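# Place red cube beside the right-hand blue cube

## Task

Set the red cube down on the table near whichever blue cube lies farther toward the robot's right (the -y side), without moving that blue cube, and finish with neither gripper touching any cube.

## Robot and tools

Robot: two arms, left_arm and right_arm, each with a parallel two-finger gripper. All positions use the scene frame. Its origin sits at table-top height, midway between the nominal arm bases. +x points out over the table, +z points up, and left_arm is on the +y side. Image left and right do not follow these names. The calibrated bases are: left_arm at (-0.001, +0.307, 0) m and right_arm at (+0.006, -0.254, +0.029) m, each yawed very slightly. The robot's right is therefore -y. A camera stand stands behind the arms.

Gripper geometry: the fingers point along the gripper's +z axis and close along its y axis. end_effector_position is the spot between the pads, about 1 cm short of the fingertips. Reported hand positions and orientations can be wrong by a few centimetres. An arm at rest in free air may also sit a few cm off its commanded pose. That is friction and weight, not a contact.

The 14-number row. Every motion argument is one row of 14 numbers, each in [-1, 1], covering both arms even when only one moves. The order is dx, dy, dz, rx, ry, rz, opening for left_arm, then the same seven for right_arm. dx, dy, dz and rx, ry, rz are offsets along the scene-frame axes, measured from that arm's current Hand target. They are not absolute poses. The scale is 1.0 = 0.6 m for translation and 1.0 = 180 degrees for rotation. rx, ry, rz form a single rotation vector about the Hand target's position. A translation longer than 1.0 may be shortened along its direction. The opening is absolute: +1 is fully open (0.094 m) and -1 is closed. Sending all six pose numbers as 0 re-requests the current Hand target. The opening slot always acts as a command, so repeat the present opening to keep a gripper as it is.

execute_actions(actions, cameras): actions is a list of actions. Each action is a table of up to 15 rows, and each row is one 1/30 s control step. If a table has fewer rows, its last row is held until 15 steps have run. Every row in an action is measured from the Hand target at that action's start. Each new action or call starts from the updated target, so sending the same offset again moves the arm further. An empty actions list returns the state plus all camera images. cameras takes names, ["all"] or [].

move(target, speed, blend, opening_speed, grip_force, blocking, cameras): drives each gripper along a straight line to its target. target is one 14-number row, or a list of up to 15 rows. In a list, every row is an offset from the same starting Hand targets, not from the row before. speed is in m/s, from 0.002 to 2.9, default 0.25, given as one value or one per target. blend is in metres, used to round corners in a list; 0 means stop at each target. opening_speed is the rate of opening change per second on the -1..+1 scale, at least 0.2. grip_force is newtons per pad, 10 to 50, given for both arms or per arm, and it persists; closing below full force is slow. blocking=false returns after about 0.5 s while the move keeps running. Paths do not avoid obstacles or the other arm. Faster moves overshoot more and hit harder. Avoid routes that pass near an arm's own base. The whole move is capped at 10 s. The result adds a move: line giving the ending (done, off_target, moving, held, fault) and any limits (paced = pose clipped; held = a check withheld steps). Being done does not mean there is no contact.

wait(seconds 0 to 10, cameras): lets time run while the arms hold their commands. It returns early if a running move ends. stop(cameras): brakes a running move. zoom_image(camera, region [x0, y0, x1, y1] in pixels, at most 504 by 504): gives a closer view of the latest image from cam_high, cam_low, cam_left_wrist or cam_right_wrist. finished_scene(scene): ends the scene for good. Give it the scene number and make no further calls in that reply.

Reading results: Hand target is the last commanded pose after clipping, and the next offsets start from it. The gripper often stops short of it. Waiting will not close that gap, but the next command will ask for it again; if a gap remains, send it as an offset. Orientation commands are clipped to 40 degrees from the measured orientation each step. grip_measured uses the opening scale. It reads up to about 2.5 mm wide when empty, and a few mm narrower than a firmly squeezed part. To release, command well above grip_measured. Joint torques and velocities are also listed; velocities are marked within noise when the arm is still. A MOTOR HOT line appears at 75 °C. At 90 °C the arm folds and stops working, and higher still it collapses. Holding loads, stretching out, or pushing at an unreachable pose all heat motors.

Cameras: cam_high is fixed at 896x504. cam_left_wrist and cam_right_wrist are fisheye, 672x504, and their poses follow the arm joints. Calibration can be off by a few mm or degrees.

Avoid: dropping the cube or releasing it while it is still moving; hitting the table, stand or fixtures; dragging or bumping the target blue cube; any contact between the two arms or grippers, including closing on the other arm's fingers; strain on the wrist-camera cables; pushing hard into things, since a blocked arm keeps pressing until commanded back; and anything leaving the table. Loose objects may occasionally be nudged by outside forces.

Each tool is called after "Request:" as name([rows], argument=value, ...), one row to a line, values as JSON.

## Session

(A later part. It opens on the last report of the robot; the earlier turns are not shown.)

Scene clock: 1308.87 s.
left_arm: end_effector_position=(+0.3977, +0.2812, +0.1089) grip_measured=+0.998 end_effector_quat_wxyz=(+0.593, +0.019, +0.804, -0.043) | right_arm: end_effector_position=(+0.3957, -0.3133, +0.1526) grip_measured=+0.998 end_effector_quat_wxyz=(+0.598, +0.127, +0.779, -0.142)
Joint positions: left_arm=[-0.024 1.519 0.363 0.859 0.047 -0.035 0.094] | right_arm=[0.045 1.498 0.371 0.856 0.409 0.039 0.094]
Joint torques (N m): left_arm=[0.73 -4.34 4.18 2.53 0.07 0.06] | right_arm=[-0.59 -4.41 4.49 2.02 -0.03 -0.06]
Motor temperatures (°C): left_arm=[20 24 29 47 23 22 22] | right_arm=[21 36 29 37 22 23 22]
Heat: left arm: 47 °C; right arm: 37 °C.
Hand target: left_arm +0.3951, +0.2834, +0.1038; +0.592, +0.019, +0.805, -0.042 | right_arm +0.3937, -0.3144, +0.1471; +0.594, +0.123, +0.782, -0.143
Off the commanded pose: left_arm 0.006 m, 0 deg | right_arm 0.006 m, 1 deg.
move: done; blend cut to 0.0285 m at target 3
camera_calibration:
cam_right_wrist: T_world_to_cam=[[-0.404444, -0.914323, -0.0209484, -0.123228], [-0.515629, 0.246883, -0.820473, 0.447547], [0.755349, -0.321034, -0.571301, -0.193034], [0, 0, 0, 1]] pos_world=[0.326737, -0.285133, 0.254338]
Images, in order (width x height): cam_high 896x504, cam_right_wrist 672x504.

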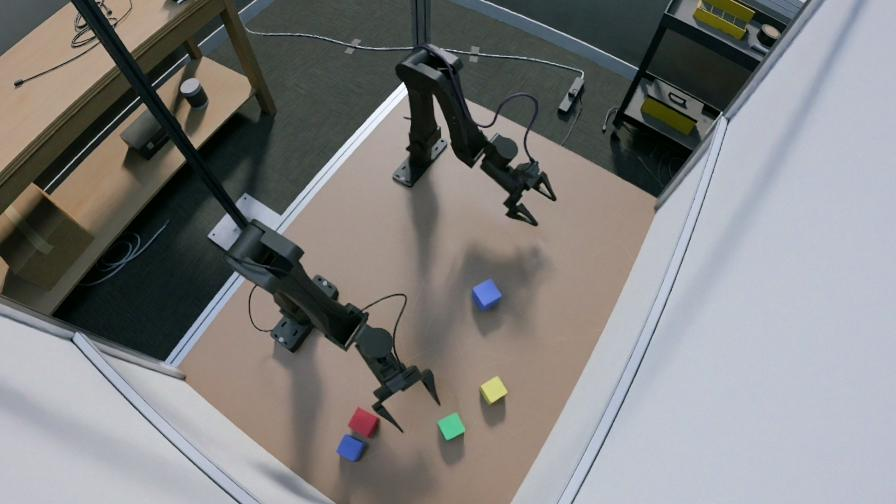

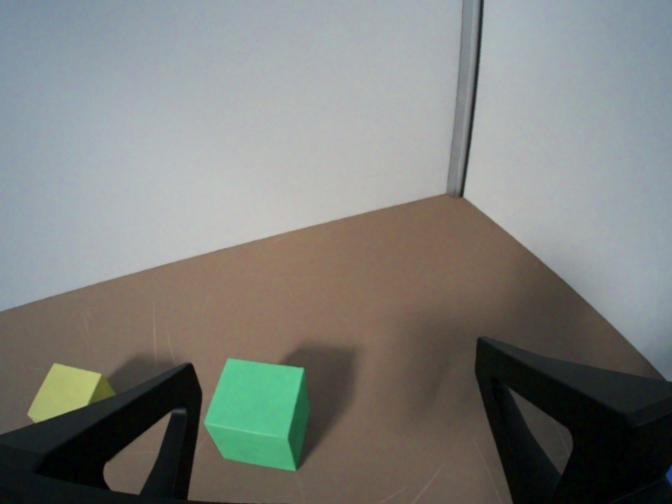

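Request:
move([
  [0,0,0,0,0,0,1, 0.1272,0.0388,-0.0787,0.2067,0.3647,-0.0668,1],
  [0,0,0,0,0,0,1, 0.1272,0.0388,-0.2087,0.2067,0.3647,-0.0668,1],
], speed=[0.5,0.25], blend=[0.02,0])

Request:
move(target=[0,0,0,0,0,0,1, 0,0,0,0,0,0,0.0], opening_speed=3)

Request:
move(target=[0,0,0,0,0,0,1, 0,0,0.115,0,0,0,0.0], speed=0.4)

Request:
move(target=[0,0,0,0,0,0,1, 0.0667,-0.0217,0,0,0,0,0.0], speed=0.4)

Request:
move(target=[0,0,0,0,0,0,1, 0,0,-0.085,0,0,0,0.0], speed=0.15)

Request:
move(target=[0,0,0,0,0,0,1, 0,0,-0.02,0,0,0,0.0], speed=0.15)

Request:
move(target=[0,0,0,0,0,0,1, 0,0,-0.015,0,0,0,0.0], speed=0.15)

Scene clock: 1370.30 s.
left_arm: end_effector_position=(+0.3977, +0.2812, +0.1089) grip_measured=+0.998 end_effector_quat_wxyz=(+0.593, +0.019, +0.804, -0.043) | right_arm: end_effector_position=(+0.4677, -0.2908, +0.0235) grip_measured=+0.999 end_effector_quat_wxyz=(-0.004, +0.271, +0.963, -0.005)
Joint positions: left_arm=[-0.024 1.519 0.363 0.859 0.047 -0.035 0.094] | right_arm=[-0.064 2.417 1.983 -1.146 0.007 0.469 0.094]
Joint torques (N m): left_arm=[0.76 -4.34 4.21 2.54 0.07 0.05] | right_arm=[-0.24 -13.87 5.64 0.41 -0.09 0.1]
Motor temperatures (°C): left_arm=[20 23 28 48 23 22 22] | right_arm=[21 30 29 40 22 23 21]
Heat: left arm: 48 °C; right arm: 40 °C.
Hand target: left_arm +0.3951, +0.2835, +0.1038; +0.592, +0.019, +0.805, -0.042 | right_arm +0.4701, -0.2910, +0.0221; +0.000, +0.276, +0.961, +0.000
Off the commanded pose: left_arm 0.006 m, 0 deg | right_arm 0.003 m, 1 deg.
move: done

Scene clock: 1370.87 s.
left_arm: end_effector_position=(+0.3977, +0.2812, +0.1089) grip_measured=+0.998 end_effector_quat_wxyz=(+0.593, +0.019, +0.804, -0.043) | right_arm: end_effector_position=(+0.4682, -0.2907, +0.0235) grip_measured=+0.017 end_effector_quat_wxyz=(-0.003, +0.271, +0.963, -0.004)
Joint positions: left_arm=[-0.024 1.519 0.363 0.859 0.047 -0.035 0.094] | right_arm=[-0.064 2.417 1.983 -1.144 0.006 0.469 0.048]
Joint torques (N m): left_arm=[0.76 -4.34 4.18 2.54 0.07 0.08] | right_arm=[-0.25 -13.87 5.64 0.41 -0.08 0.09]
Heat: left arm: 48 °C; right arm: 40 °C.
Hand target: left_arm +0.3951, +0.2835, +0.1038; +0.592, +0.019, +0.805, -0.042 | right_arm +0.4702, -0.2910, +0.0221; +0.000, +0.276, +0.961, +0.000
Off the commanded pose: left_arm 0.006 m, 0 deg | right_arm 0.002 m, 1 deg.
move: done

Scene clock: 1372.10 s.
left_arm: end_effector_position=(+0.3977, +0.2812, +0.1089) grip_measured=+0.998 end_effector_quat_wxyz=(+0.593, +0.019, +0.804, -0.043) | right_arm: end_effector_position=(+0.4637, -0.2903, +0.0727) grip_measured=+0.013 end_effector_quat_wxyz=(-0.021, +0.271, +0.962, -0.007)
Joint positions: left_arm=[-0.024 1.519 0.363 0.859 0.047 -0.035 0.094] | right_arm=[-0.064 2.417 2.178 -1.376 0.006 0.469 0.048]
Joint torques (N m): left_arm=[0.69 -4.36 4.23 2.53 0.08 0.05] | right_arm=[-0.25 -16.34 7.9 0.16 -0.07 0.1]
Heat: left arm: 48 °C; right arm: 39 °C.
Hand target: left_arm +0.3951, +0.2835, +0.1038; +0.592, +0.019, +0.805, -0.042 | right_arm +0.4701, -0.2910, +0.0910; +0.000, +0.276, +0.961, +0.000
Off the commanded pose: left_arm 0.006 m, 0 deg | right_arm 0.019 m, 3 deg.
move: off_target (right_arm)

Scene clock: 1373.27 s.
left_arm: end_effector_position=(+0.3977, +0.2812, +0.1089) grip_measured=+0.998 end_effector_quat_wxyz=(+0.593, +0.019, +0.804, -0.043) | right_arm: end_effector_position=(+0.5071, -0.3030, +0.0888) grip_measured=+0.013 end_effector_quat_wxyz=(+0.017, +0.278, +0.961, +0.000)
Joint positions: left_arm=[-0.024 1.519 0.363 0.859 0.047 -0.035 0.094] | right_arm=[-0.082 2.637 2.652 -1.554 0.006 0.465 0.048]
Joint torques (N m): left_arm=[0.76 -4.33 4.23 2.52 0.07 0.06] | right_arm=[-0.32 -14.43 8.01 0.3 -0.08 -0.04]
Heat: left arm: 48 °C; right arm: 39 °C.
Hand target: left_arm +0.3951, +0.2835, +0.1038; +0.592, +0.019, +0.805, -0.042 | right_arm +0.5102, -0.3041, +0.0911; +0.000, +0.276, +0.961, +0.000
Off the commanded pose: left_arm 0.006 m, 0 deg | right_arm 0.004 m, 2 deg.
joint sent to its limit (right arm) — joint 4 (wrist pitch), lower limit. The joint targets still meet the commanded pose.
move: done

Scene clock: 1374.37 s.
left_arm: end_effector_position=(+0.3977, +0.2812, +0.1089) grip_measured=+0.998 end_effector_quat_wxyz=(+0.593, +0.019, +0.804, -0.043) | right_arm: end_effector_position=(+0.5093, -0.3032, +0.0460) grip_measured=+0.013 end_effector_quat_wxyz=(+0.002, +0.278, +0.961, -0.003)
Joint positions: left_arm=[-0.024 1.519 0.363 0.859 0.047 -0.035 0.094] | right_arm=[-0.082 2.66 2.526 -1.434 0.006 0.464 0.048]
Joint torques (N m): left_arm=[0.73 -4.3 4.25 2.52 0.06 0.08] | right_arm=[-0.34 -14.69 5.52 0.43 -0.08 -0.05]
Heat: left arm: 48 °C; right arm: 38 °C.
Hand target: left_arm +0.3951, +0.2835, +0.1038; +0.592, +0.019, +0.805, -0.042 | right_arm +0.5102, -0.3041, +0.0400; +0.000, +0.276, +0.961, +0.000
Off the commanded pose: left_arm 0.006 m, 0 deg | right_arm 0.006 m, 0 deg.
move: done

Scene clock: 1375.37 s.
left_arm: end_effector_position=(+0.3977, +0.2812, +0.1089) grip_measured=+0.998 end_effector_quat_wxyz=(+0.593, +0.019, +0.804, -0.043) | right_arm: end_effector_position=(+0.5100, -0.3033, +0.0322) grip_measured=+0.013 end_effector_quat_wxyz=(+0.001, +0.278, +0.961, -0.003)
Joint positions: left_arm=[-0.024 1.519 0.363 0.859 0.047 -0.035 0.094] | right_arm=[-0.082 2.66 2.471 -1.381 0.006 0.464 0.048]
Joint torques (N m): left_arm=[0.79 -4.31 4.19 2.53 0.06 0.06] | right_arm=[-0.34 -15.25 5.14 0.44 -0.08 -0.05]
Heat: left arm: 48 °C; right arm: 38 °C.
Hand target: left_arm +0.3951, +0.2835, +0.1038; +0.592, +0.019, +0.805, -0.042 | right_arm +0.5101, -0.3041, +0.0280; +0.000, +0.276, +0.961, +0.000
Off the commanded pose: left_arm 0.006 m, 0 deg | right_arm 0.004 m, 0 deg.
move: done

Scene clock: 1376.07 s.
left_arm: end_effector_position=(+0.3977, +0.2812, +0.1089) grip_measured=+0.998 end_effector_quat_wxyz=(+0.593, +0.019, +0.804, -0.043) | right_arm: end_effector_position=(+0.5092, -0.3032, +0.0246) grip_measured=+0.013 end_effector_quat_wxyz=(-0.001, +0.277, +0.961, -0.003)
Joint positions: left_arm=[-0.024 1.519 0.363 0.859 0.047 -0.035 0.094] | right_arm=[-0.082 2.66 2.441 -1.355 0.006 0.464 0.048]
Joint torques (N m): left_arm=[0.76 -4.38 4.16 2.52 0.08 0.07] | right_arm=[-0.34 -15.35 4.59 0.53 -0.08 -0.04]
Heat: left arm: 48 °C; right arm: 38 °C.
Hand target: left_arm +0.3951, +0.2835, +0.1038; +0.592, +0.019, +0.805, -0.042 | right_arm +0.5102, -0.3041, +0.0190; +0.000, +0.276, +0.961, +0.000
Off the commanded pose: left_arm 0.006 m, 0 deg | right_arm 0.006 m, 0 deg.
move: done

Request:
move([
  [0,0,0,0,0,0,1, 0,0,0.004,0,0,0,1],
  [0,0,0,0,0,0,1, 0,0,0.1,0,0,0,1],
  [0,0,0,0,0,0,1, -0.194,-0.0172,0.2137,-0.2067,-0.3647,0.0668,1],
], speed=[0.2,0.4,0.5], blend=[0,0.03,0], opening_speed=3, cameras=["cam_high"])

Scene clock: 1394.60 s.
left_arm: end_effector_position=(+0.3977, +0.2812, +0.1089) grip_measured=+0.998 end_effector_quat_wxyz=(+0.593, +0.019, +0.804, -0.043) | right_arm: end_effector_position=(+0.3958, -0.3129, +0.1528) grip_measured=+0.998 end_effector_quat_wxyz=(+0.598, +0.126, +0.779, -0.140)
Joint positions: left_arm=[-0.024 1.519 0.363 0.859 0.047 -0.035 0.094] | right_arm=[0.044 1.496 0.371 0.856 0.405 0.038 0.094]
Joint torques (N m): left_arm=[0.72 -4.31 4.22 2.53 0.07 0.07] | right_arm=[-0.53 -4.34 4.51 2.01 0 -0.04]
Motor temperatures (°C): left_arm=[20 23 28 48 23 22 22] | right_arm=[21 36 29 36 22 23 22]
Heat: left arm: 48 °C; right arm: 36 °C.
Hand target: left_arm +0.3951, +0.2835, +0.1038; +0.592, +0.019, +0.805, -0.042 | right_arm +0.3938, -0.3144, +0.1473; +0.594, +0.123, +0.782, -0.143
Off the commanded pose: left_arm 0.006 m, 0 deg | right_arm 0.006 m, 1 deg.
move: done; blend cut to 0.0288 m at target 2
Images, in order (width x height): cam_high 896x504.

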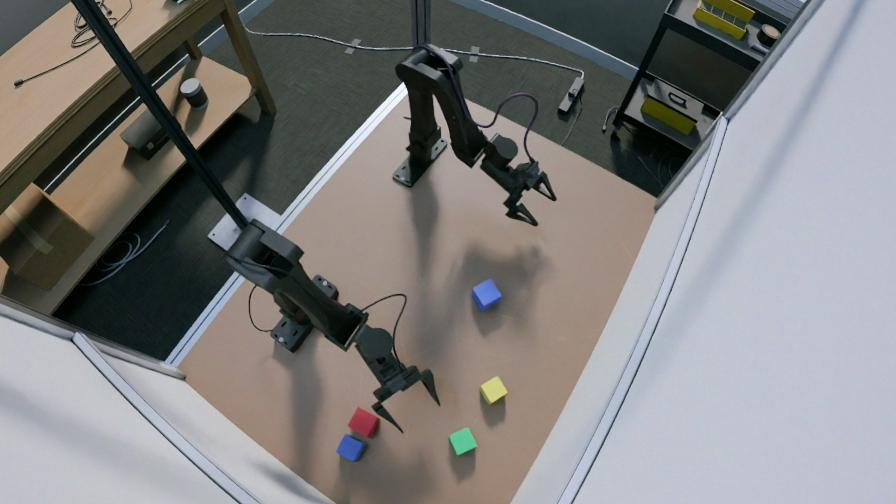

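Request:
move([
  [-0.0285,-0.4192,-0.0063,0.123,0.3874,-0.1169,1, 0,0,0,0,0,0,1],
  [-0.0285,-0.4192,-0.1397,0.123,0.3874,-0.1169,1, 0,0,0,0,0,0,1],
  [-0.0285,-0.4192,-0.1397,0.123,0.3874,-0.1169,0.0, 0,0,0,0,0,0,1],
  [-0.0285,-0.4192,-0.0063,0.123,0.3874,-0.1169,0.0, 0,0,0,0,0,0,1],
  [-0.1768,-0.2425,-0.0397,0.2426,0.3435,-0.284,0.0, 0,0,0,0,0,0,1],
  [-0.1768,-0.2425,-0.143,0.2426,0.3435,-0.284,0.0, 0,0,0,0,0,0,1],
  [-0.1768,-0.2425,-0.143,0.2426,0.3435,-0.284,1.0, 0,0,0,0,0,0,1],
  [-0.1768,-0.2425,0.027,0.2426,0.3435,-0.284,1.0, 0,0,0,0,0,0,1],
], speed=[0.5,0.25,0.2,0.4,0.4,0.15,0.2,0.4], blend=[0.02,0,0,0.03,0.03,0,0,0], opening_speed=3, cameras=["cam_high","cam_left_wrist"])

Scene clock: 1435.90 s.
left_arm: end_effector_position=(+0.2857, +0.1386, +0.1129) grip_measured=+0.998 end_effector_quat_wxyz=(-0.008, +0.518, +0.855, +0.005) | right_arm: end_effector_position=(+0.3959, -0.3129, +0.1529) grip_measured=+0.998 end_effector_quat_wxyz=(+0.599, +0.126, +0.779, -0.140)
Joint positions: left_arm=[-0.518 1.821 1.537 -1.304 -0.01 0.548 0.094] | right_arm=[0.044 1.496 0.371 0.857 0.405 0.038 0.094]
Joint torques (N m): left_arm=[0.87 -9.61 7.62 0.62 0.09 0.11] | right_arm=[-0.54 -4.34 4.52 2.02 0.01 -0.04]
Motor temperatures (°C): left_arm=[20 24 29 46 23 22 22] | right_arm=[21 31 29 39 22 23 22]
Heat: left arm: 46 °C; right arm: 39 °C.
Hand target: left_arm +0.2889, +0.1379, +0.1200; +0.000, +0.518, +0.855, +0.000 | right_arm +0.3938, -0.3144, +0.1473; +0.594, +0.123, +0.782, -0.143
Off the commanded pose: left_arm 0.008 m, 1 deg | right_arm 0.006 m, 1 deg.
move: done
camera_calibration:
cam_left_wrist: T_world_to_cam=[[-0.919815, -0.392049, 0.0154018, 0.314625], [-0.355029, 0.848387, 0.392675, -0.0224854], [-0.167015, 0.35572, -0.919548, 0.219485], [0, 0, 0, 1]] pos_world=[0.318072, 0.0643497, 0.205811]
Images, in order (width x height): cam_high 896x504, cam_left_wrist 672x504.

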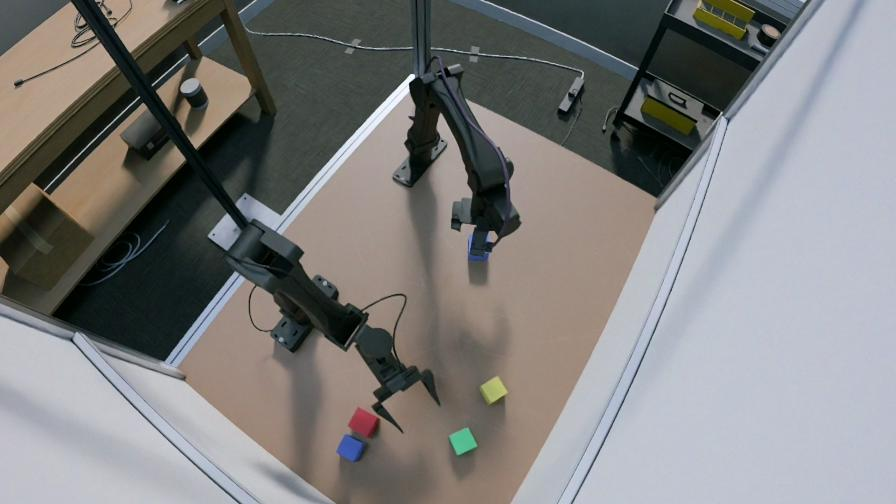

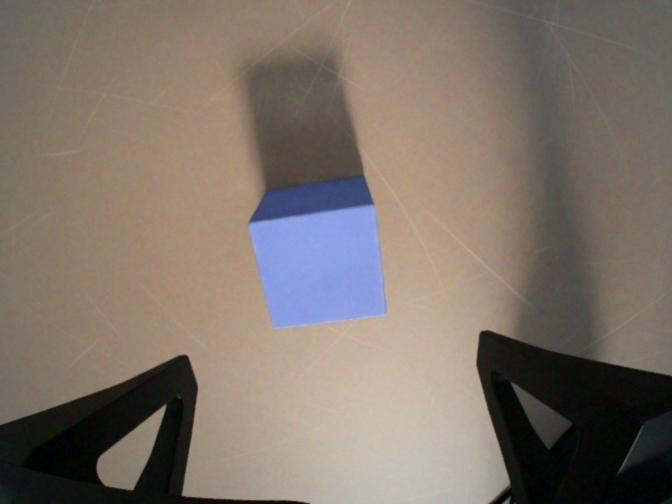

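Request:
move([
  [0,0,0,0,0,0,1, -0.1687,-0.1327,-0.0622,0.3593,0.2508,-0.3059,1],
  [0,0,0,0,0,0,1, -0.1687,-0.1327,-0.2088,0.3593,0.2508,-0.3059,1],
  [0,0,0,0,0,0,1, -0.1687,-0.1327,-0.2088,0.3593,0.2508,-0.3059,0.0],
  [0,0,0,0,0,0,1, -0.1687,-0.1327,-0.1705,0.3593,0.2508,-0.3059,0.0],
  [0,0,0,0,0,0,1, -0.1705,-0.1177,-0.1705,0.3593,0.2508,-0.3059,0.0],
  [0,0,0,0,0,0,1, -0.1705,-0.1177,-0.2155,0.3593,0.2508,-0.3059,0.0],
  [0,0,0,0,0,0,1, -0.1705,-0.1177,-0.2155,0.3593,0.2508,-0.3059,1.0],
  [0,0,0,0,0,0,1, -0.1705,-0.1177,-0.0455,0.3593,0.2508,-0.3059,1.0],
], speed=[0.5,0.25,0.2,0.2,0.2,0.15,0.2,0.4], blend=[0.02,0,0,0.005,0.005,0,0,0], opening_speed=3, cameras=["cam_high","cam_right_wrist"])

Scene clock: 1479.20 s.
left_arm: end_effector_position=(+0.2856, +0.1386, +0.1129) grip_measured=+0.998 end_effector_quat_wxyz=(-0.009, +0.518, +0.855, +0.005) | right_arm: end_effector_position=(+0.2900, -0.3863, +0.1164) grip_measured=+0.998 end_effector_quat_wxyz=(+0.000, +0.661, +0.750, -0.002)
Joint positions: left_arm=[-0.518 1.821 1.537 -1.304 -0.01 0.548 0.094] | right_arm=[-0.423 1.741 1.338 -1.169 0.004 1.007 0.094]
Joint torques (N m): left_arm=[0.81 -9.61 7.6 0.6 0.09 0.11] | right_arm=[0.4 -8.34 6.68 0.23 -0.04 0.1]
Motor temperatures (°C): left_arm=[20 26 30 39 23 22 22] | right_arm=[21 30 29 38 22 23 22]
Heat: left arm: 39 °C; right arm: 38 °C.
Hand target: left_arm +0.2889, +0.1379, +0.1200; +0.000, +0.518, +0.855, +0.000 | right_arm +0.2915, -0.3851, +0.1200; +0.001, +0.663, +0.749, +0.000
Off the commanded pose: left_arm 0.008 m, 1 deg | right_arm 0.004 m, 0 deg.
move: done; blend cut to 0.0045 m at target 4, 0.0045 m at target 5
camera_calibration:
cam_right_wrist: T_world_to_cam=[[-0.999397, -0.0288152, 0.019379, 0.27636], [-0.0202103, 0.936463, 0.350183, 0.367787], [-0.0282383, 0.34958, -0.936481, 0.371574], [0, 0, 0, 1]] pos_world=[0.294119, -0.466351, 0.213824]
Images, in order (width x height): cam_high 896x504, cam_right_wrist 672x504.

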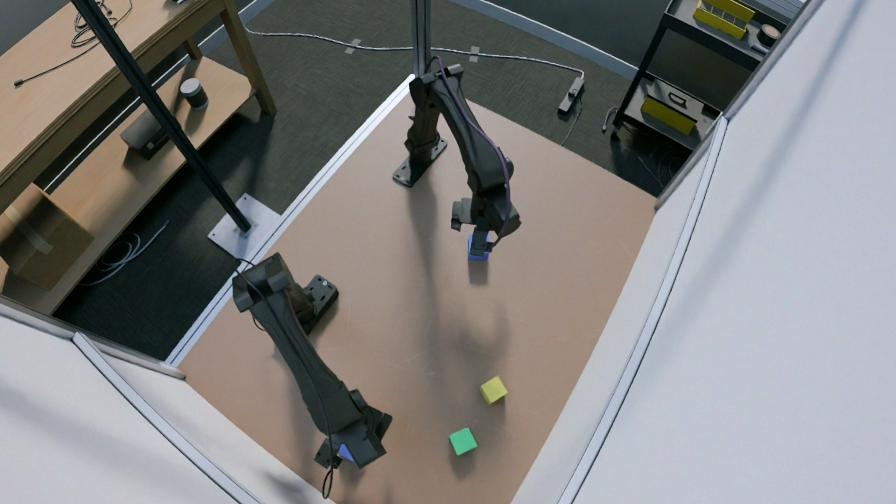

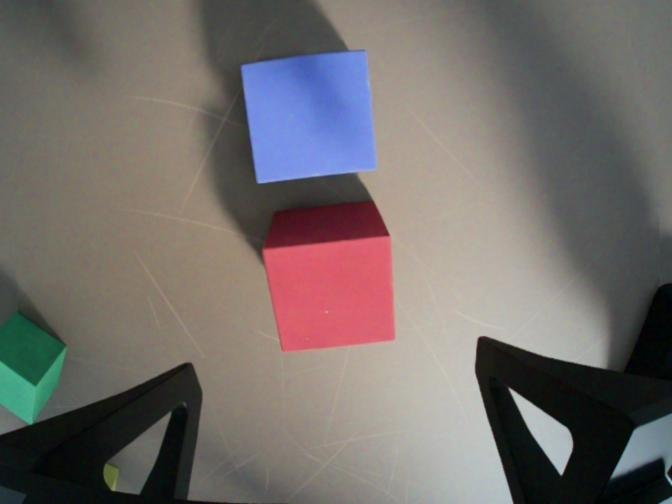

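Request:
move(target=[0.177,0.2427,-0.027,-0.2426,-0.3435,0.284,1, 0.1703,0.1178,0.0453,-0.3593,-0.2508,0.3059,1], speed=0.8, cameras=["all"])

Request:
zoom_image(camera="cam_high", region=[300, 330, 500, 490])

Request:
zoom_image(camera="cam_high", region=[400, 190, 600, 350])

Scene clock: 1636.17 s.
left_arm: end_effector_position=(+0.3978, +0.2845, +0.1086) grip_measured=+0.998 end_effector_quat_wxyz=(+0.593, +0.022, +0.804, -0.042) | right_arm: end_effector_position=(+0.3954, -0.3139, +0.1526) grip_measured=+0.999 end_effector_quat_wxyz=(+0.598, +0.128, +0.778, -0.143)
Joint positions: left_arm=[-0.009 1.52 0.364 0.858 0.063 -0.023 0.094] | right_arm=[0.045 1.498 0.37 0.857 0.413 0.039 0.094]
Joint torques (N m): left_arm=[-0.77 -4.34 4.22 2.55 -0.08 -0.07] | right_arm=[-0.53 -4.4 4.48 2.01 -0.05 -0.04]
Motor temperatures (°C): left_arm=[20 27 32 31 23 22 22] | right_arm=[21 31 30 30 22 23 21]
Heat: left arm: 32 °C; right arm: 31 °C.
Hand target: left_arm +0.3952, +0.2836, +0.1038; +0.592, +0.019, +0.805, -0.041 | right_arm +0.3936, -0.3143, +0.1472; +0.594, +0.123, +0.782, -0.143
Off the commanded pose: left_arm 0.006 m, 0 deg | right_arm 0.006 m, 1 deg.
move: done
camera_calibration:
cam_left_wrist: T_world_to_cam=[[-0.121139, -0.992157, -0.0308112, 0.333007], [-0.622912, 0.10015, -0.775855, 0.341499], [0.772856, -0.074794, -0.630158, -0.100408], [0, 0, 0, 1]] pos_world=[0.330665, 0.288685, 0.211941]
cam_right_wrist: T_world_to_cam=[[-0.407569, -0.912953, -0.020115, -0.122431], [-0.514777, 0.247894, -0.820703, 0.447455], [0.754249, -0.324139, -0.571001, -0.193567], [0, 0, 0, 1]] pos_world=[0.326438, -0.285438, 0.254238]

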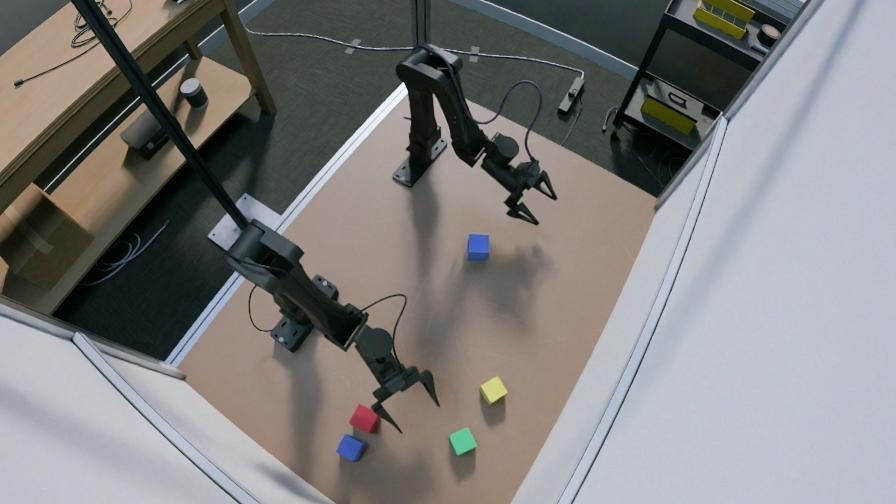

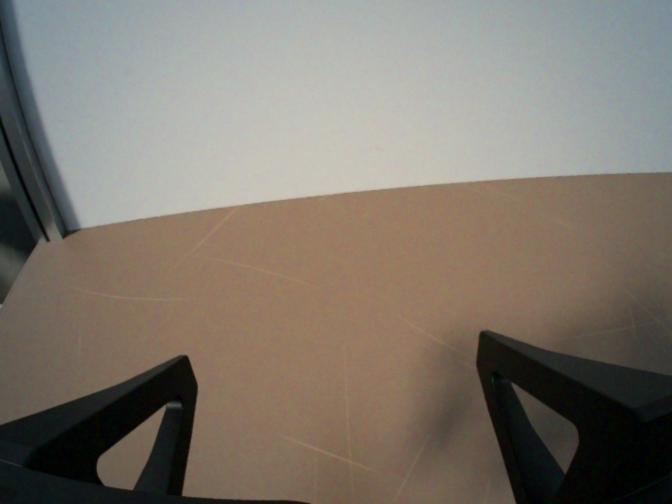

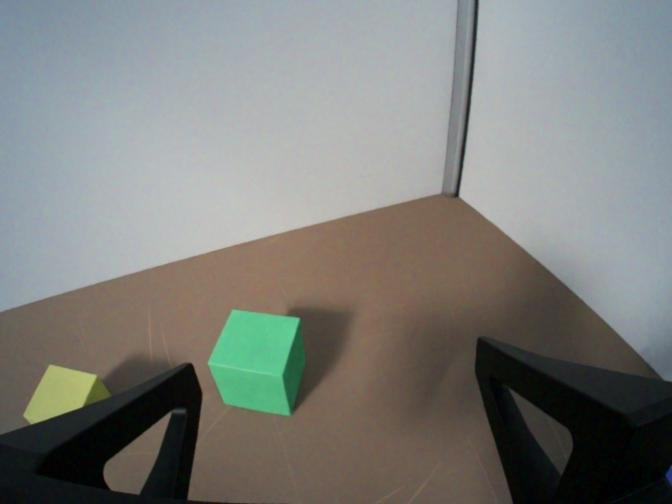

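Scaled by 2.520 from the camera's 896x504 image, which has a finer 1280x720 frame.

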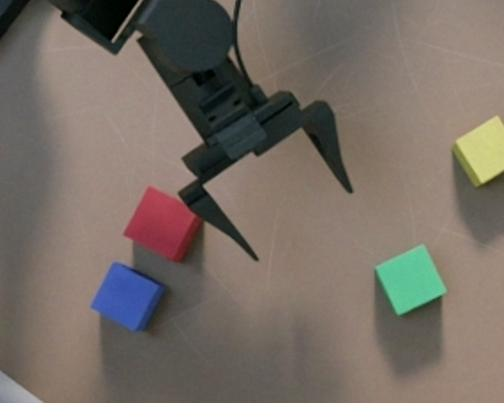

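Scaled by 2.520 from the camera's 896x504 image, which has a finer 1280x720 frame.

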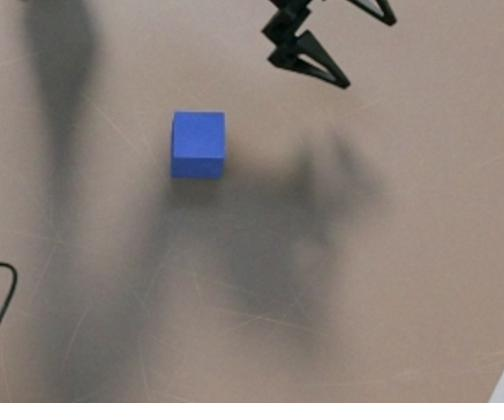

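Request:
finished_scene(scene=1)

The scene is finished: the task was done.


## Next scene

The same job, from a new start.

Request:
execute_actions(actions=[])

Request:
zoom_image(camera="cam_high", region=[300, 330, 500, 490])

Request:
zoom_image(camera="cam_high", region=[400, 190, 600, 350])

Scene clock: 0.00 s.
left_arm: end_effector_position=(+0.3957, +0.3214, +0.1009) grip_measured=+1.000 end_effector_quat_wxyz=(+0.598, -0.023, +0.801, +0.008) | right_arm: end_effector_position=(+0.4025, -0.2463, +0.1558) grip_measured=+1.000 end_effector_quat_wxyz=(+0.627, +0.004, +0.777, -0.061)
Joint positions: left_arm=[0.048 1.561 0.336 0.936 -0.016 -0.019 0.094] | right_arm=[0.126 1.51 0.332 0.965 0.207 -0.048 0.094]
Joint velocities: within noise
Joint torques (N m): no reading
Motor temperatures (°C): left_arm=[20 21 25 23 23 22 22] | right_arm=[21 25 26 24 22 23 21]
Heat: left arm: 25 °C; right arm: 26 °C.
Hand target: left_arm +0.3981, +0.3214, +0.1071; +0.605, -0.023, +0.796, +0.008 | right_arm +0.4040, -0.2463, +0.1606; +0.632, +0.005, +0.773, -0.061
Tool commands: left_gripper/opening=+1.0 right_gripper/opening=+1.0
camera_calibration:
cam_left_wrist: T_world_to_cam=[[0.0104127, -0.998241, -0.058359, 0.321856], [-0.624827, 0.03907, -0.779785, 0.351367], [0.780694, 0.044584, -0.623321, -0.143141], [0, 0, 0, 1]] pos_world=[0.327941, 0.313944, 0.203551]
cam_right_wrist: T_world_to_cam=[[-0.118565, -0.992946, -0.00114517, -0.196764], [-0.534439, 0.0647876, -0.84272, 0.403274], [0.83685, -0.0993047, -0.53835, -0.158196], [0, 0, 0, 1]] pos_world=[0.324583, -0.237213, 0.254457]

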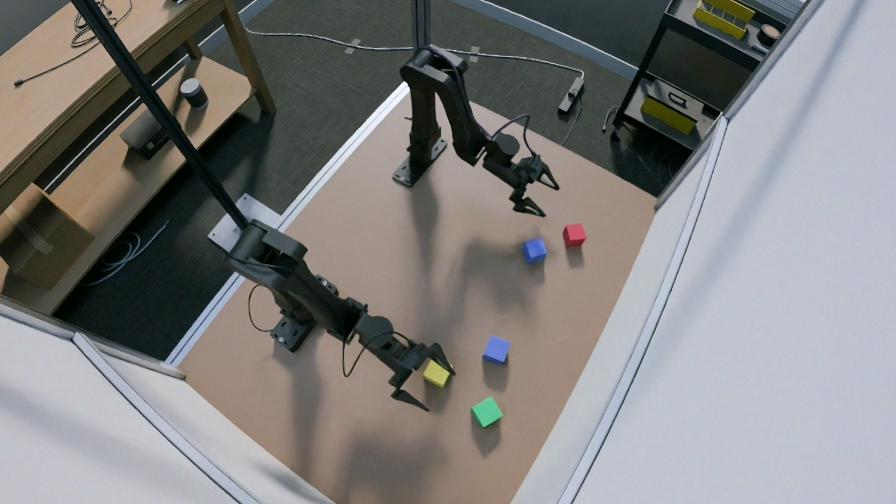

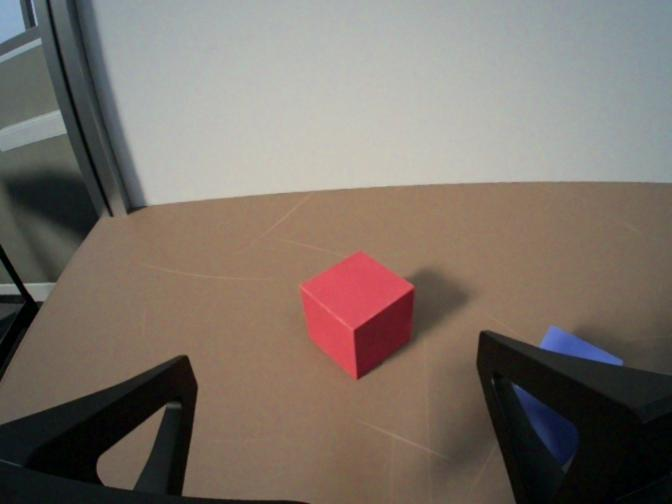

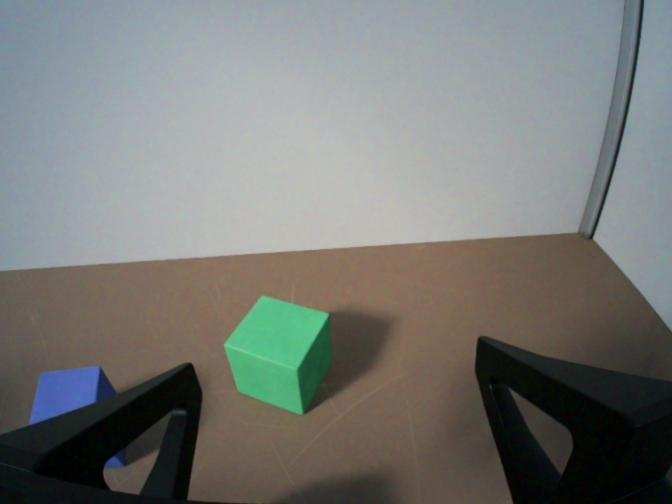

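Scaled by 2.520 from the camera's 896x504 image, which has a finer 1280x720 frame.

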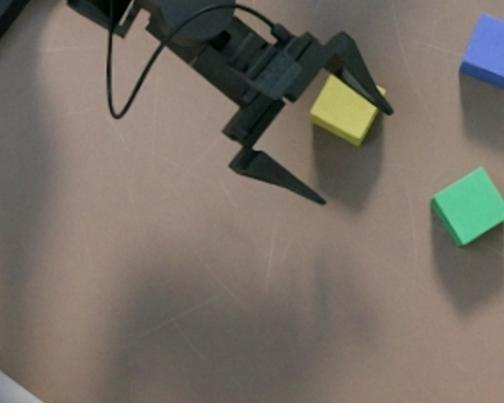

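Scaled by 2.520 from the camera's 896x504 image, which has a finer 1280x720 frame.

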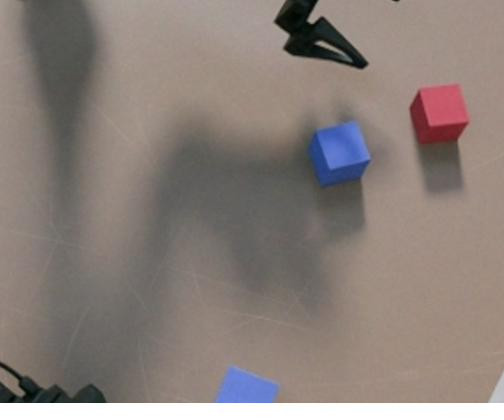

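Request:
move([
  [0.17,-0.026,-0.012,0.1825,0.3872,-0.2615,1,0,0,0,0,0,0,1],
  [0.17,-0.026,-0.145,0.1825,0.3872,-0.2615,0,0,0,0,0,0,0,1],
  [0.17,-0.026,0.03,0.1825,0.3872,-0.2615,0,0,0,0,0,0,0,1],
  [0.068,-0.5565,0.0,0.2294,0.3708,-0.3222,0,0,0,0,0,0,0,1],
  [0.068,-0.5565,-0.155,0.2294,0.3708,-0.3222,1,0,0,0,0,0,0,1],
  [0.068,-0.5565,-0.012,0.2294,0.3708,-0.3222,1,0,0,0,0,0,0,1],
], speed=[0.5,0.25,0.3,0.45,0.15,0.4], blend=[0.02,0,0.03,0.02,0,0], opening_speed=3, cameras=["cam_high","cam_left_wrist"])

Scene clock: 86.93 s.
left_arm: end_effector_position=(+0.4358, -0.0110, +0.0795) grip_measured=+0.998 end_effector_quat_wxyz=(+0.096, +0.539, +0.837, -0.003) | right_arm: end_effector_position=(+0.4025, -0.2463, +0.1558) grip_measured=+1.000 end_effector_quat_wxyz=(+0.627, +0.004, +0.777, -0.061)
Joint positions: left_arm=[-0.611 2.703 2.847 -1.522 -0.005 0.512 0.094] | right_arm=[0.126 1.51 0.332 0.965 0.207 -0.048 0.094]
Joint torques (N m): left_arm=[0.34 -18.11 7.2 0.99 0.04 -0.06] | right_arm=[0.03 -5.45 5.49 2.01 0.03 0.03]
Motor temperatures (°C): left_arm=[20 25 28 32 23 22 22] | right_arm=[21 27 27 31 22 23 21]
Heat: left arm: 32 °C; right arm: 31 °C.
Hand target: left_arm +0.4389, -0.0124, +0.0999; +0.000, +0.538, +0.843, +0.000 | right_arm +0.4040, -0.2463, +0.1606; +0.632, +0.005, +0.773, -0.061
Off the commanded pose: left_arm 0.021 m, 11 deg | right_arm 0.005 m, 1 deg.
elbow stopped short (left arm): the move would have taken joint 3 (elbow) straighter than the controller allows.
move: off_target (left_arm); target 5's new opening was sent with left_arm's hand 0.012 m and 5 deg from that target
camera_calibration:
cam_left_wrist: T_world_to_cam=[[-0.933856, -0.344082, -0.0975768, 0.410197], [-0.357453, 0.906996, 0.222679, 0.186135], [0.011882, 0.242829, -0.969996, 0.191867], [0, 0, 0, 1]] pos_world=[0.447319, -0.074273, 0.184688]
Images, in order (width x height): cam_high 896x504, cam_left_wrist 672x504.

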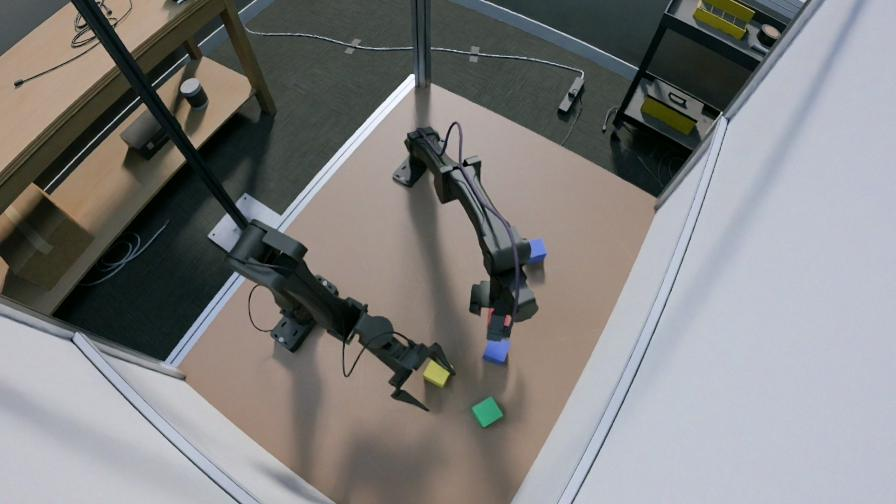

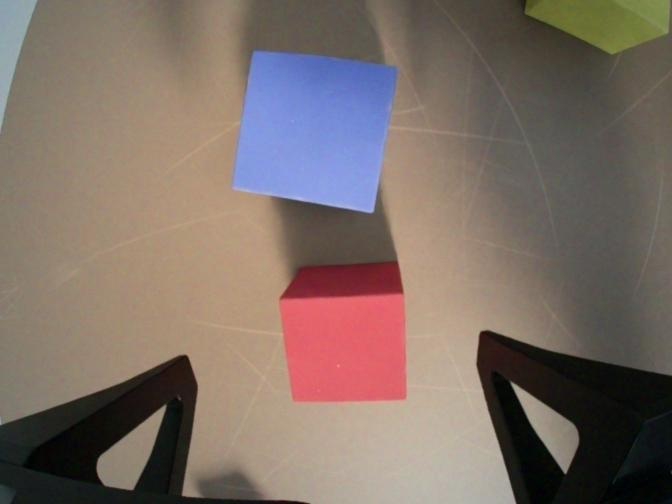

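Request:
move([
  [-0.008,0.007,-0.133,0,0,0,0,0,0,0,0,0,0,1],
  [-0.008,0.007,-0.09,0,0,0,0,0,0,0,0,0,0,1],
  [0,-0.0095,-0.09,0,0,0,0,0,0,0,0,0,0,1],
  [0,-0.0095,-0.143,0,0,0,1,0,0,0,0,0,0,1],
  [-0.05,0.08,-0.01,0,0,0,1,0,0,0,0,0,0,1],
], speed=[0.2,0.15,0.15,0.12,0.4], blend=[0,0,0,0,0], opening_speed=3, cameras=["cam_high","cam_left_wrist"])

Scene clock: 130.97 s.
left_arm: end_effector_position=(+0.4128, +0.0355, +0.0841) grip_measured=+0.998 end_effector_quat_wxyz=(+0.027, +0.533, +0.845, +0.003) | right_arm: end_effector_position=(+0.4025, -0.2463, +0.1558) grip_measured=+1.000 end_effector_quat_wxyz=(+0.627, +0.004, +0.777, -0.061)
Joint positions: left_arm=[-0.563 2.552 2.588 -1.553 -0.008 0.54 0.094] | right_arm=[0.126 1.51 0.332 0.965 0.207 -0.048 0.094]
Joint torques (N m): left_arm=[-0.09 -17.11 4.55 0.72 0.09 0.1] | right_arm=[0.02 -5.46 5.48 2.01 0.02 0.03]
Motor temperatures (°C): left_arm=[20 31 29 28 23 22 22] | right_arm=[21 27 27 33 22 23 21]
Heat: left arm: 31 °C; right arm: 33 °C.
Hand target: left_arm +0.4090, +0.0356, +0.0939; +0.000, +0.538, +0.843, +0.000 | right_arm +0.4040, -0.2463, +0.1606; +0.632, +0.005, +0.773, -0.061
Off the commanded pose: left_arm 0.011 m, 3 deg | right_arm 0.005 m, 1 deg.
elbow stopped short (left arm): the move would have taken joint 3 (elbow) straighter than the controller allows.
joint sent to its limit (left arm) — joint 4 (wrist pitch), lower limit. The joint targets are off in orientation, not in position.
move: off_target (left_arm); target 4's new opening was sent with left_arm's hand 0.034 m and 9 deg from that target
camera_calibration:
cam_left_wrist: T_world_to_cam=[[-0.933599, -0.357549, -0.0235011, 0.399286], [-0.344043, 0.876139, 0.33766, 0.12046], [-0.10014, 0.323325, -0.940975, 0.226268], [0, 0, 0, 1]] pos_world=[0.436874, -0.0359332, 0.181622]
Images, in order (width x height): cam_high 896x504, cam_left_wrist 672x504.

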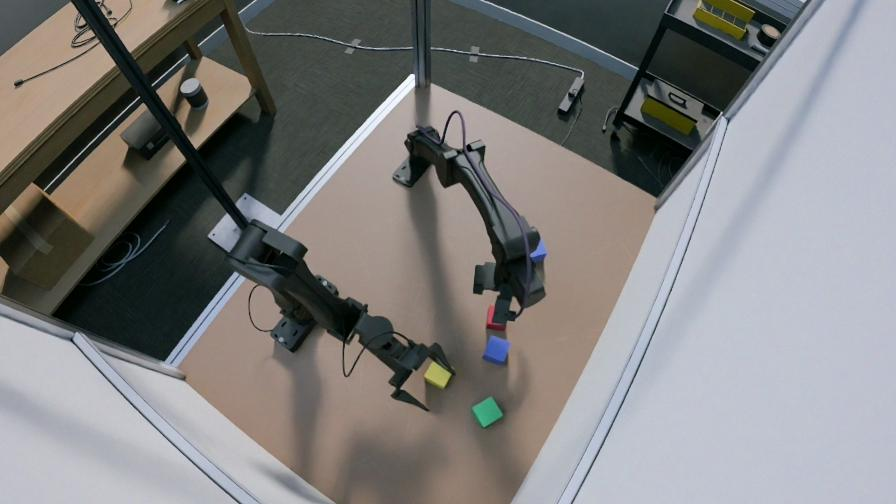

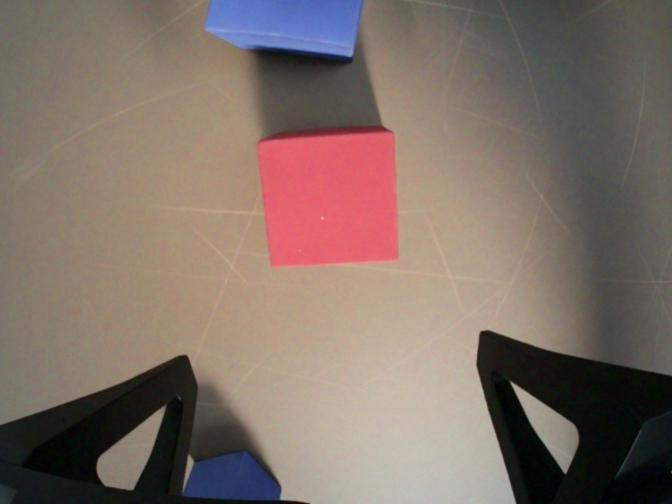

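Request:
move([
  [-0.018,0.476,0.022,-0.2294,-0.3708,0.3222,1,0.039,0.4155,-0.101,0.282,0.3608,-0.2965,1],
  [-0.018,0.476,0.022,-0.2294,-0.3708,0.3222,1,0.039,0.4155,-0.231,0.282,0.3608,-0.2965,0],
  [-0.018,0.476,0.022,-0.2294,-0.3708,0.3222,1,0.039,0.4155,-0.184,0.282,0.3608,-0.2965,0],
  [-0.018,0.476,0.022,-0.2294,-0.3708,0.3222,1,0.049,0.394,-0.184,0.282,0.3608,-0.2965,0],
  [-0.018,0.476,0.022,-0.2294,-0.3708,0.3222,1,0.049,0.394,-0.241,0.282,0.3608,-0.2965,1],
  [-0.018,0.476,0.022,-0.2294,-0.3708,0.3222,1,0.049,0.394,-0.068,0.282,0.3608,-0.2965,1],
], speed=[0.5,0.25,0.2,0.15,0.12,0.4], blend=[0.02,0,0,0,0,0], opening_speed=3, cameras=["cam_high","cam_right_wrist"])

Scene clock: 192.40 s.
left_arm: end_effector_position=(+0.4005, +0.3186, +0.1105) grip_measured=+0.998 end_effector_quat_wxyz=(+0.605, -0.017, +0.796, +0.005) | right_arm: end_effector_position=(+0.4356, -0.0091, +0.1121) grip_measured=+0.998 end_effector_quat_wxyz=(+0.012, +0.539, +0.842, +0.022)
Joint positions: left_arm=[0.045 1.543 0.358 0.913 -0.007 -0.014 0.094] | right_arm=[0.533 2.543 2.568 -1.545 0.002 1.656 0.094]
Joint torques (N m): left_arm=[0.2 -4.45 4.08 2.51 -0.08 -0.05] | right_arm=[0.03 -15.5 5.97 0.25 -0.03 -0.02]
Heat: left arm: 34 °C; right arm: 33 °C.
Hand target: left_arm +0.3982, +0.3212, +0.1072; +0.605, -0.023, +0.796, +0.008 | right_arm +0.4333, -0.0099, +0.1198; +0.000, +0.537, +0.844, +0.000
Off the commanded pose: left_arm 0.005 m, 1 deg | right_arm 0.008 m, 3 deg.
joint sent to its limit (right arm) — joint 4 (wrist pitch), lower limit. The joint targets are off in orientation, not in position.
move: off_target (right_arm)
camera_calibration:
cam_right_wrist: T_world_to_cam=[[-0.944115, -0.327944, -0.0331708, 0.411904], [-0.317435, 0.877498, 0.359488, 0.146824], [-0.0887847, 0.349928, -0.93256, 0.265708], [0, 0, 0, 1]] pos_world=[0.459083, -0.0867354, 0.20867]
Images, in order (width x height): cam_high 896x504, cam_right_wrist 672x504.

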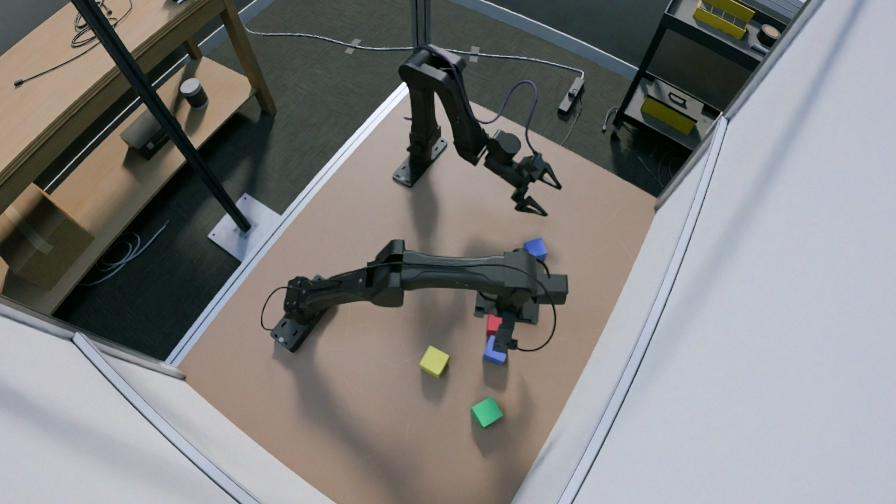

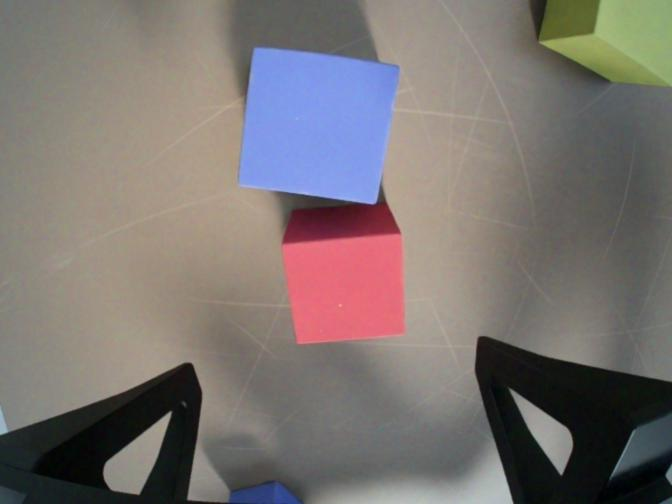

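Request:
finished_scene(scene=2)

The scene is finished: the task was done.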